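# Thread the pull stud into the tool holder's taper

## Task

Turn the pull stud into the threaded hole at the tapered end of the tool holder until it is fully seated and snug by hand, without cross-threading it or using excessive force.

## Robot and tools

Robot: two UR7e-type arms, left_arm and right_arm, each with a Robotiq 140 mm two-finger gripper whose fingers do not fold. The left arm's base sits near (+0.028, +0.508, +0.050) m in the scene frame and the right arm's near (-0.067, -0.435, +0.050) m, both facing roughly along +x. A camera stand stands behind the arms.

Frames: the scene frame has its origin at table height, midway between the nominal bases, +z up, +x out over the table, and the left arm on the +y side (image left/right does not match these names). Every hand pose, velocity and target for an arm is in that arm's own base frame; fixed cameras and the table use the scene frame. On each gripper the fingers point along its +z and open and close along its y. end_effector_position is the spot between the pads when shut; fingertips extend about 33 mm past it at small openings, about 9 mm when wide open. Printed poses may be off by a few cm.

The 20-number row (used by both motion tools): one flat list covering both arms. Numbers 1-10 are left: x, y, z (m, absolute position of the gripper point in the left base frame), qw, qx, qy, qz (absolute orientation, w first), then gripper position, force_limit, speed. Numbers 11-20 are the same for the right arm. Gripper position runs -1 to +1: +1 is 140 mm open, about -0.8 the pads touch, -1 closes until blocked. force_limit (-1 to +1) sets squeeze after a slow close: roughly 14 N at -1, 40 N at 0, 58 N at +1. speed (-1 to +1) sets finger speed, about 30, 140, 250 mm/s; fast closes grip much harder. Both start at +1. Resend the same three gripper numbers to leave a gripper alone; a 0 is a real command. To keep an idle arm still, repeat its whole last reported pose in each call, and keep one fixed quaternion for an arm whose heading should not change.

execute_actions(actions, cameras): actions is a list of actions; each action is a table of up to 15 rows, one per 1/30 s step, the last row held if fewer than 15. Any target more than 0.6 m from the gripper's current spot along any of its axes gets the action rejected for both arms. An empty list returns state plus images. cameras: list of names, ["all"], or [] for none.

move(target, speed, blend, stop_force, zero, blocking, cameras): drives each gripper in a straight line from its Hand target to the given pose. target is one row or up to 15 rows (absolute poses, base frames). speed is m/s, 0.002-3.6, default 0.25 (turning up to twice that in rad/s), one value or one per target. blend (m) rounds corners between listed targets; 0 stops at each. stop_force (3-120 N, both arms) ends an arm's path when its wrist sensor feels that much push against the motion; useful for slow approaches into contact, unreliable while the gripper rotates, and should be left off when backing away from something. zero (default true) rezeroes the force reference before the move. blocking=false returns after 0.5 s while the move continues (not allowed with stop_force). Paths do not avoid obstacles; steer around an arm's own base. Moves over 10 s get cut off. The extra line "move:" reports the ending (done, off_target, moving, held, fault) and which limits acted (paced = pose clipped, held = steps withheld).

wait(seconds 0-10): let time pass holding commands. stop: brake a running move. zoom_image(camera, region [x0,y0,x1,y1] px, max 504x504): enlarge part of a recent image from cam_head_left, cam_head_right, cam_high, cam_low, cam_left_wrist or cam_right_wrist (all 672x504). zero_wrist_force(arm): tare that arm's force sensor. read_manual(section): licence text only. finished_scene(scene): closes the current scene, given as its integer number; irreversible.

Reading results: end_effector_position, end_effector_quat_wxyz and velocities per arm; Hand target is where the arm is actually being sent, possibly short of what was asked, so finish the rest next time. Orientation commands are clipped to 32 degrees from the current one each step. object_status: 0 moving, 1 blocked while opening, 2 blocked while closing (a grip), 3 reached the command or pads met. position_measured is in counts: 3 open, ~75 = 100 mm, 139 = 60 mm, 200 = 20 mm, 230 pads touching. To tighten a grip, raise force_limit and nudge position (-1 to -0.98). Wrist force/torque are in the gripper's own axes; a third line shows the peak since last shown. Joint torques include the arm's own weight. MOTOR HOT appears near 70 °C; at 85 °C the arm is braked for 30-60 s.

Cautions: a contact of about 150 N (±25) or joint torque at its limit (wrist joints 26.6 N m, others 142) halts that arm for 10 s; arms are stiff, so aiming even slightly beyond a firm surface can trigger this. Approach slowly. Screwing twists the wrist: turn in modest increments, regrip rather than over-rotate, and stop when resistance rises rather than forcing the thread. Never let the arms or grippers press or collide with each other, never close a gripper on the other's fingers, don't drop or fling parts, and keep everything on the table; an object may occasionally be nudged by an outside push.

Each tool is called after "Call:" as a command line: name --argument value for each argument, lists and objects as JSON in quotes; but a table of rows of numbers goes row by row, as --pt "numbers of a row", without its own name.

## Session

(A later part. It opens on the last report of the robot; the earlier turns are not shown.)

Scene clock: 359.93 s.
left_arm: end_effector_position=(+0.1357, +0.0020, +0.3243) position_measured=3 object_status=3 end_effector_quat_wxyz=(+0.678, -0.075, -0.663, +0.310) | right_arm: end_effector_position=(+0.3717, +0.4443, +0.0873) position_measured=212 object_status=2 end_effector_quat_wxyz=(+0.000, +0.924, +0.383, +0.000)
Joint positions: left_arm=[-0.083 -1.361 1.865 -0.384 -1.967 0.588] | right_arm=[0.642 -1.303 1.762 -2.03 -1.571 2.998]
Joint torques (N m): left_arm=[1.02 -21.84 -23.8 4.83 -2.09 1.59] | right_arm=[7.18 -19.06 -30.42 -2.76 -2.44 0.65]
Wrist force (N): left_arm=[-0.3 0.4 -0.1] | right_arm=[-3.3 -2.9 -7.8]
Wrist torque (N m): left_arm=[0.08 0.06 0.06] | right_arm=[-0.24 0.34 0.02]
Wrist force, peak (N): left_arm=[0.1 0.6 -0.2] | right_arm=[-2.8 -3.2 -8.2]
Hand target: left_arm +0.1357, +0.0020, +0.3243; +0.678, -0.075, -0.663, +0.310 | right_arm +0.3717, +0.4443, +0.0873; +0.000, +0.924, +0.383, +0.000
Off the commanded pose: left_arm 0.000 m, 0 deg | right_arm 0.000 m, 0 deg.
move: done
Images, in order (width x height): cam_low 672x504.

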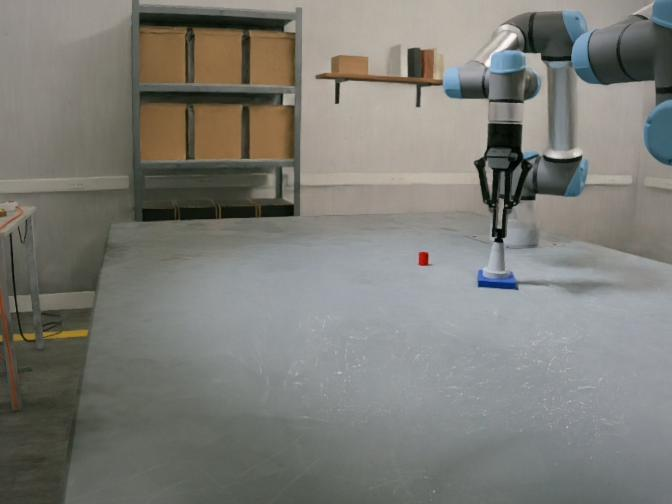

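Call:
move --target '[0.1357,0.0020,0.3243,0.678,-0.075,-0.663,0.310,1,1,1,0.3717,0.4443,0.0873,0,0.9239,0.3827,0,0.1,-0.5,-0.5]'

Call:
move --target '[0.1357,0.0020,0.3243,0.678,-0.075,-0.663,0.310,1,1,1,0.3717,0.4443,0.0873,0,0.9239,0.3827,0,-1,1,0.2]'

Call:
wait --seconds 1

Call:
move --target '[0.1357,0.0020,0.3243,0.678,-0.075,-0.663,0.310,1,1,1,0.3717,0.4443,0.0872,0,1,0,0,-1,1,0.2]' --speed 0.2

Call:
move --target '[0.1357,0.0020,0.3243,0.678,-0.075,-0.663,0.310,1,1,1,0.3717,0.4443,0.0871,0,0.7071,-0.7071,0,-1,1,0.2]' --speed 0.2

Call:
move --target '[0.1357,0.0020,0.3243,0.678,-0.075,-0.663,0.310,1,1,1,0.3717,0.4443,0.0871,0,0.7071,-0.7071,0,0.1,-0.5,-0.5]'

Call:
move --target '[0.1357,0.0020,0.3243,0.678,-0.075,-0.663,0.310,1,1,1,0.3717,0.4443,0.19,0,0.7071,-0.7071,0,0.1,-0.5,-0.5]' --cameras '["cam_low","cam_right_wrist"]'

Call:
zoom_image --camera "cam_low" --region '[480, 220, 520, 265]'

Scene clock: 374.13 s.
left_arm: end_effector_position=(+0.1357, +0.0020, +0.3243) position_measured=3 object_status=3 end_effector_quat_wxyz=(+0.678, -0.075, -0.663, +0.310) | right_arm: end_effector_position=(+0.3717, +0.4443, +0.0873) position_measured=117 object_status=0 end_effector_quat_wxyz=(+0.000, +0.924, +0.383, +0.000)
Joint positions: left_arm=[-0.083 -1.361 1.865 -0.384 -1.967 0.588] | right_arm=[0.642 -1.303 1.762 -2.03 -1.571 2.998]
Joint torques (N m): left_arm=[1.34 -21.89 -23.82 4.81 -2.17 1.58] | right_arm=[7.01 -26 -30.48 -3.48 -0.83 0.03]
Wrist force (N): left_arm=[0.0 0.2 0.3] | right_arm=[-3.1 -1.6 -2.1]
Wrist torque (N m): left_arm=[0.03 -0.01 0.06] | right_arm=[-0.28 0.40 0.32]
Wrist force, peak (N): left_arm=[-0.2 0.6 0.1] | right_arm=[-3.6 -2.9 -7.9]
Hand target: left_arm +0.1357, +0.0020, +0.3243; +0.678, -0.075, -0.663, +0.310 | right_arm +0.3717, +0.4443, +0.0873; +0.000, +0.924, +0.383, +0.000
Off the commanded pose: left_arm 0.000 m, 0 deg | right_arm 0.000 m, 0 deg.
move: done

Scene clock: 374.77 s.
left_arm: end_effector_position=(+0.1357, +0.0020, +0.3243) position_measured=3 object_status=3 end_effector_quat_wxyz=(+0.678, -0.075, -0.663, +0.310) | right_arm: end_effector_position=(+0.3717, +0.4443, +0.0873) position_measured=213 object_status=2 end_effector_quat_wxyz=(+0.000, +0.924, +0.383, +0.000)
Joint positions: left_arm=[-0.083 -1.361 1.865 -0.384 -1.967 0.588] | right_arm=[0.642 -1.303 1.762 -2.03 -1.571 2.998]
Joint torques (N m): left_arm=[0.87 -22.24 -23.44 4.79 -2.02 1.46] | right_arm=[5.86 -26.96 -29.16 -4.36 -0.58 -0.12]
Wrist force (N): left_arm=[0.0 0.0 0.1] | right_arm=[-6.6 -3.1 -11.0]
Wrist torque (N m): left_arm=[0.00 0.01 0.07] | right_arm=[-0.26 0.41 0.33]
Wrist force, peak (N): left_arm=[0.1 0.5 -0.2] | right_arm=[-6.8 -3.3 -11.0]
Hand target: left_arm +0.1357, +0.0020, +0.3243; +0.678, -0.075, -0.663, +0.310 | right_arm +0.3717, +0.4443, +0.0873; +0.000, +0.924, +0.383, +0.000
Off the commanded pose: left_arm 0.000 m, 0 deg | right_arm 0.000 m, 0 deg.
move: done

Scene clock: 375.77 s.
left_arm: end_effector_position=(+0.1357, +0.0020, +0.3243) position_measured=3 object_status=3 end_effector_quat_wxyz=(+0.678, -0.075, -0.663, +0.310) | right_arm: end_effector_position=(+0.3717, +0.4443, +0.0873) position_measured=213 object_status=2 end_effector_quat_wxyz=(+0.000, +0.924, +0.383, +0.000)
Joint positions: left_arm=[-0.083 -1.361 1.865 -0.384 -1.967 0.588] | right_arm=[0.642 -1.303 1.762 -2.03 -1.571 2.998]
Joint torques (N m): left_arm=[1.29 -21.91 -23.83 4.74 -2 1.45] | right_arm=[5.97 -28.65 -26.42 -4.35 -0.26 -0.03]
Wrist force (N): left_arm=[-0.2 0.0 0.1] | right_arm=[-6.8 -3.0 -10.8]
Wrist torque (N m): left_arm=[0.00 0.04 0.06] | right_arm=[-0.24 0.45 0.32]
Wrist force, peak (N): left_arm=[0.3 0.3 0.3] | right_arm=[-6.8 -3.1 -11.1]
Hand target: left_arm +0.1357, +0.0020, +0.3243; +0.678, -0.075, -0.663, +0.310 | right_arm +0.3717, +0.4443, +0.0873; +0.000, +0.924, +0.383, +0.000
Tool commands: left_gripper/position=+1.0 left_gripper/force_limit=+1.0 left_gripper/speed=+1.0 right_gripper/position=-1.0 right_gripper/force_limit=+1.0 right_gripper/speed=+0.2
Off the commanded pose: left_arm 0.000 m, 0 deg | right_arm 0.000 m, 0 deg.
wait: 1.00 s; at rest by 0.17 s

Scene clock: 378.20 s.
left_arm: end_effector_position=(+0.1357, +0.0020, +0.3243) position_measured=3 object_status=3 end_effector_quat_wxyz=(+0.678, -0.075, -0.663, +0.310) | right_arm: end_effector_position=(+0.3717, +0.4443, +0.0872) position_measured=213 object_status=2 end_effector_quat_wxyz=(+0.000, +1.000, +0.000, +0.000)
Joint positions: left_arm=[-0.083 -1.361 1.865 -0.384 -1.967 0.588] | right_arm=[0.642 -1.303 1.763 -2.03 -1.571 3.783]
Joint torques (N m): left_arm=[0.95 -21.84 -23.99 4.71 -2.07 1.6] | right_arm=[4.39 -21.04 -24.2 -3.2 -4.2 0.66]
Wrist force (N): left_arm=[-0.1 -0.1 0.3] | right_arm=[-6.4 -7.6 -4.3]
Wrist torque (N m): left_arm=[-0.02 0.02 0.05] | right_arm=[-0.09 0.45 -0.06]
Wrist force, peak (N): left_arm=[0.0 0.6 0.2] | right_arm=[-6.7 -3.5 -10.9]
Hand target: left_arm +0.1357, +0.0020, +0.3243; +0.678, -0.075, -0.663, +0.310 | right_arm +0.3717, +0.4443, +0.0872; +0.000, +1.000, +0.000, +0.000
Off the commanded pose: left_arm 0.000 m, 0 deg | right_arm 0.000 m, 0 deg.
move: done

Scene clock: 382.60 s.
left_arm: end_effector_position=(+0.1357, +0.0020, +0.3243) position_measured=3 object_status=3 end_effector_quat_wxyz=(+0.678, -0.075, -0.663, +0.310) | right_arm: end_effector_position=(+0.3717, +0.4443, +0.0871) position_measured=213 object_status=2 end_effector_quat_wxyz=(+0.000, +0.707, -0.707, +0.000)
Joint positions: left_arm=[-0.083 -1.361 1.865 -0.384 -1.967 0.588] | right_arm=[0.642 -1.303 1.763 -2.031 -1.571 5.354]
Joint torques (N m): left_arm=[0.25 -21.44 -24.12 4.72 -1.96 1.43] | right_arm=[8.82 -19.59 -22.99 -2.29 -1.83 0.64]
Wrist force (N): left_arm=[0.2 0.4 0.0] | right_arm=[-5.4 -5.3 -6.1]
Wrist torque (N m): left_arm=[0.08 -0.04 0.07] | right_arm=[-0.19 0.34 -0.03]
Wrist force, peak (N): left_arm=[-0.1 0.4 0.4] | right_arm=[-7.5 -9.1 -2.6]
Hand target: left_arm +0.1357, +0.0020, +0.3243; +0.678, -0.075, -0.663, +0.310 | right_arm +0.3717, +0.4443, +0.0871; +0.000, +0.707, -0.707, +0.000
Off the commanded pose: left_arm 0.000 m, 0 deg | right_arm 0.000 m, 0 deg.
move: done

Scene clock: 383.60 s.
left_arm: end_effector_position=(+0.1357, +0.0020, +0.3243) position_measured=3 object_status=3 end_effector_quat_wxyz=(+0.678, -0.075, -0.663, +0.310) | right_arm: end_effector_position=(+0.3717, +0.4443, +0.0871) position_measured=117 object_status=0 end_effector_quat_wxyz=(+0.000, +0.707, -0.707, +0.000)
Joint positions: left_arm=[-0.083 -1.361 1.865 -0.384 -1.967 0.588] | right_arm=[0.642 -1.303 1.763 -2.031 -1.571 5.354]
Joint torques (N m): left_arm=[0.61 -21.91 -23.44 4.7 -2.06 1.57] | right_arm=[8.74 -33.18 -32.75 -2.06 0.4 1.25]
Wrist force (N): left_arm=[0.1 0.2 -0.2] | right_arm=[-2.4 -1.4 -2.1]
Wrist torque (N m): left_arm=[0.03 -0.03 0.06] | right_arm=[-0.23 0.22 0.33]
Wrist force, peak (N): left_arm=[-0.5 0.4 0.3] | right_arm=[-5.3 -5.5 -5.8]
Hand target: left_arm +0.1357, +0.0020, +0.3243; +0.678, -0.075, -0.663, +0.310 | right_arm +0.3717, +0.4443, +0.0871; +0.000, +0.707, -0.707, +0.000
Off the commanded pose: left_arm 0.000 m, 0 deg | right_arm 0.000 m, 0 deg.
move: done

Scene clock: 384.53 s.
left_arm: end_effector_position=(+0.1357, +0.0020, +0.3243) position_measured=3 object_status=3 end_effector_quat_wxyz=(+0.678, -0.075, -0.663, +0.310) | right_arm: end_effector_position=(+0.3717, +0.4443, +0.1900) position_measured=117 object_status=3 end_effector_quat_wxyz=(+0.000, +0.707, -0.707, +0.000)
Joint positions: left_arm=[-0.083 -1.361 1.865 -0.384 -1.967 0.588] | right_arm=[0.642 -1.382 1.584 -1.773 -1.571 5.354]
Joint torques (N m): left_arm=[-0.23 -21.93 -24.03 4.69 -2.02 1.62] | right_arm=[-7.45 -22.91 -31.23 -1.07 -1.87 -0.31]
Wrist force (N): left_arm=[0.2 0.2 -0.3] | right_arm=[-2.3 -1.9 -1.8]
Wrist torque (N m): left_arm=[0.03 -0.06 0.07] | right_arm=[-0.37 0.24 0.35]
Wrist force, peak (N): left_arm=[0.0 0.6 -0.1] | right_arm=[-2.5 -1.8 -4.9]
Hand target: left_arm +0.1357, +0.0020, +0.3243; +0.678, -0.075, -0.663, +0.310 | right_arm +0.3717, +0.4443, +0.1900; +0.000, +0.707, -0.707, +0.000
Off the commanded pose: left_arm 0.000 m, 0 deg | right_arm 0.000 m, 0 deg.
move: done
Images, in order (width x height): cam_low 672x504, cam_right_wrist 672x504.

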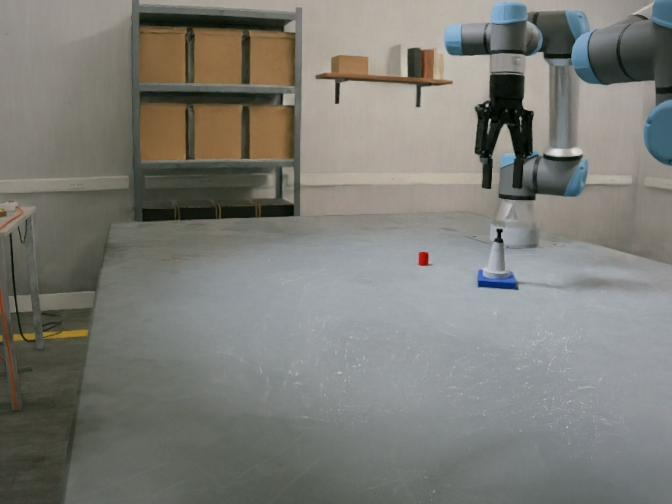

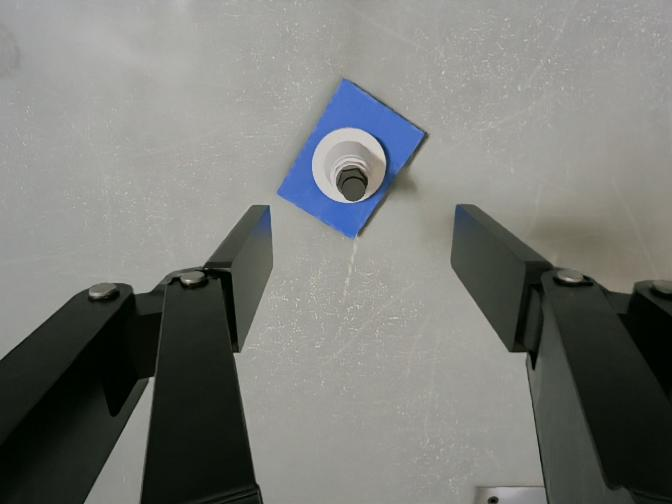

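Scaled by 11.200 from the camera's 672x504 image, which has a finer 960x720 frame.

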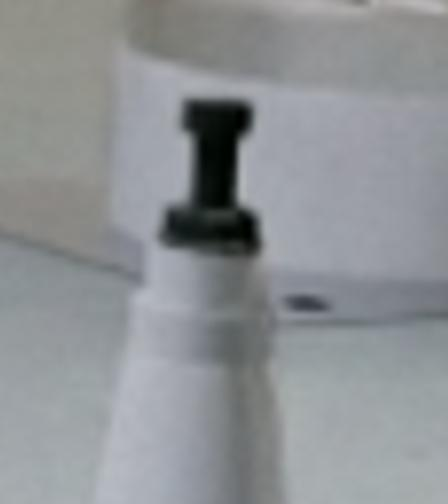

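Call:
finished_scene --scene 2

The scene is finished: the task was done.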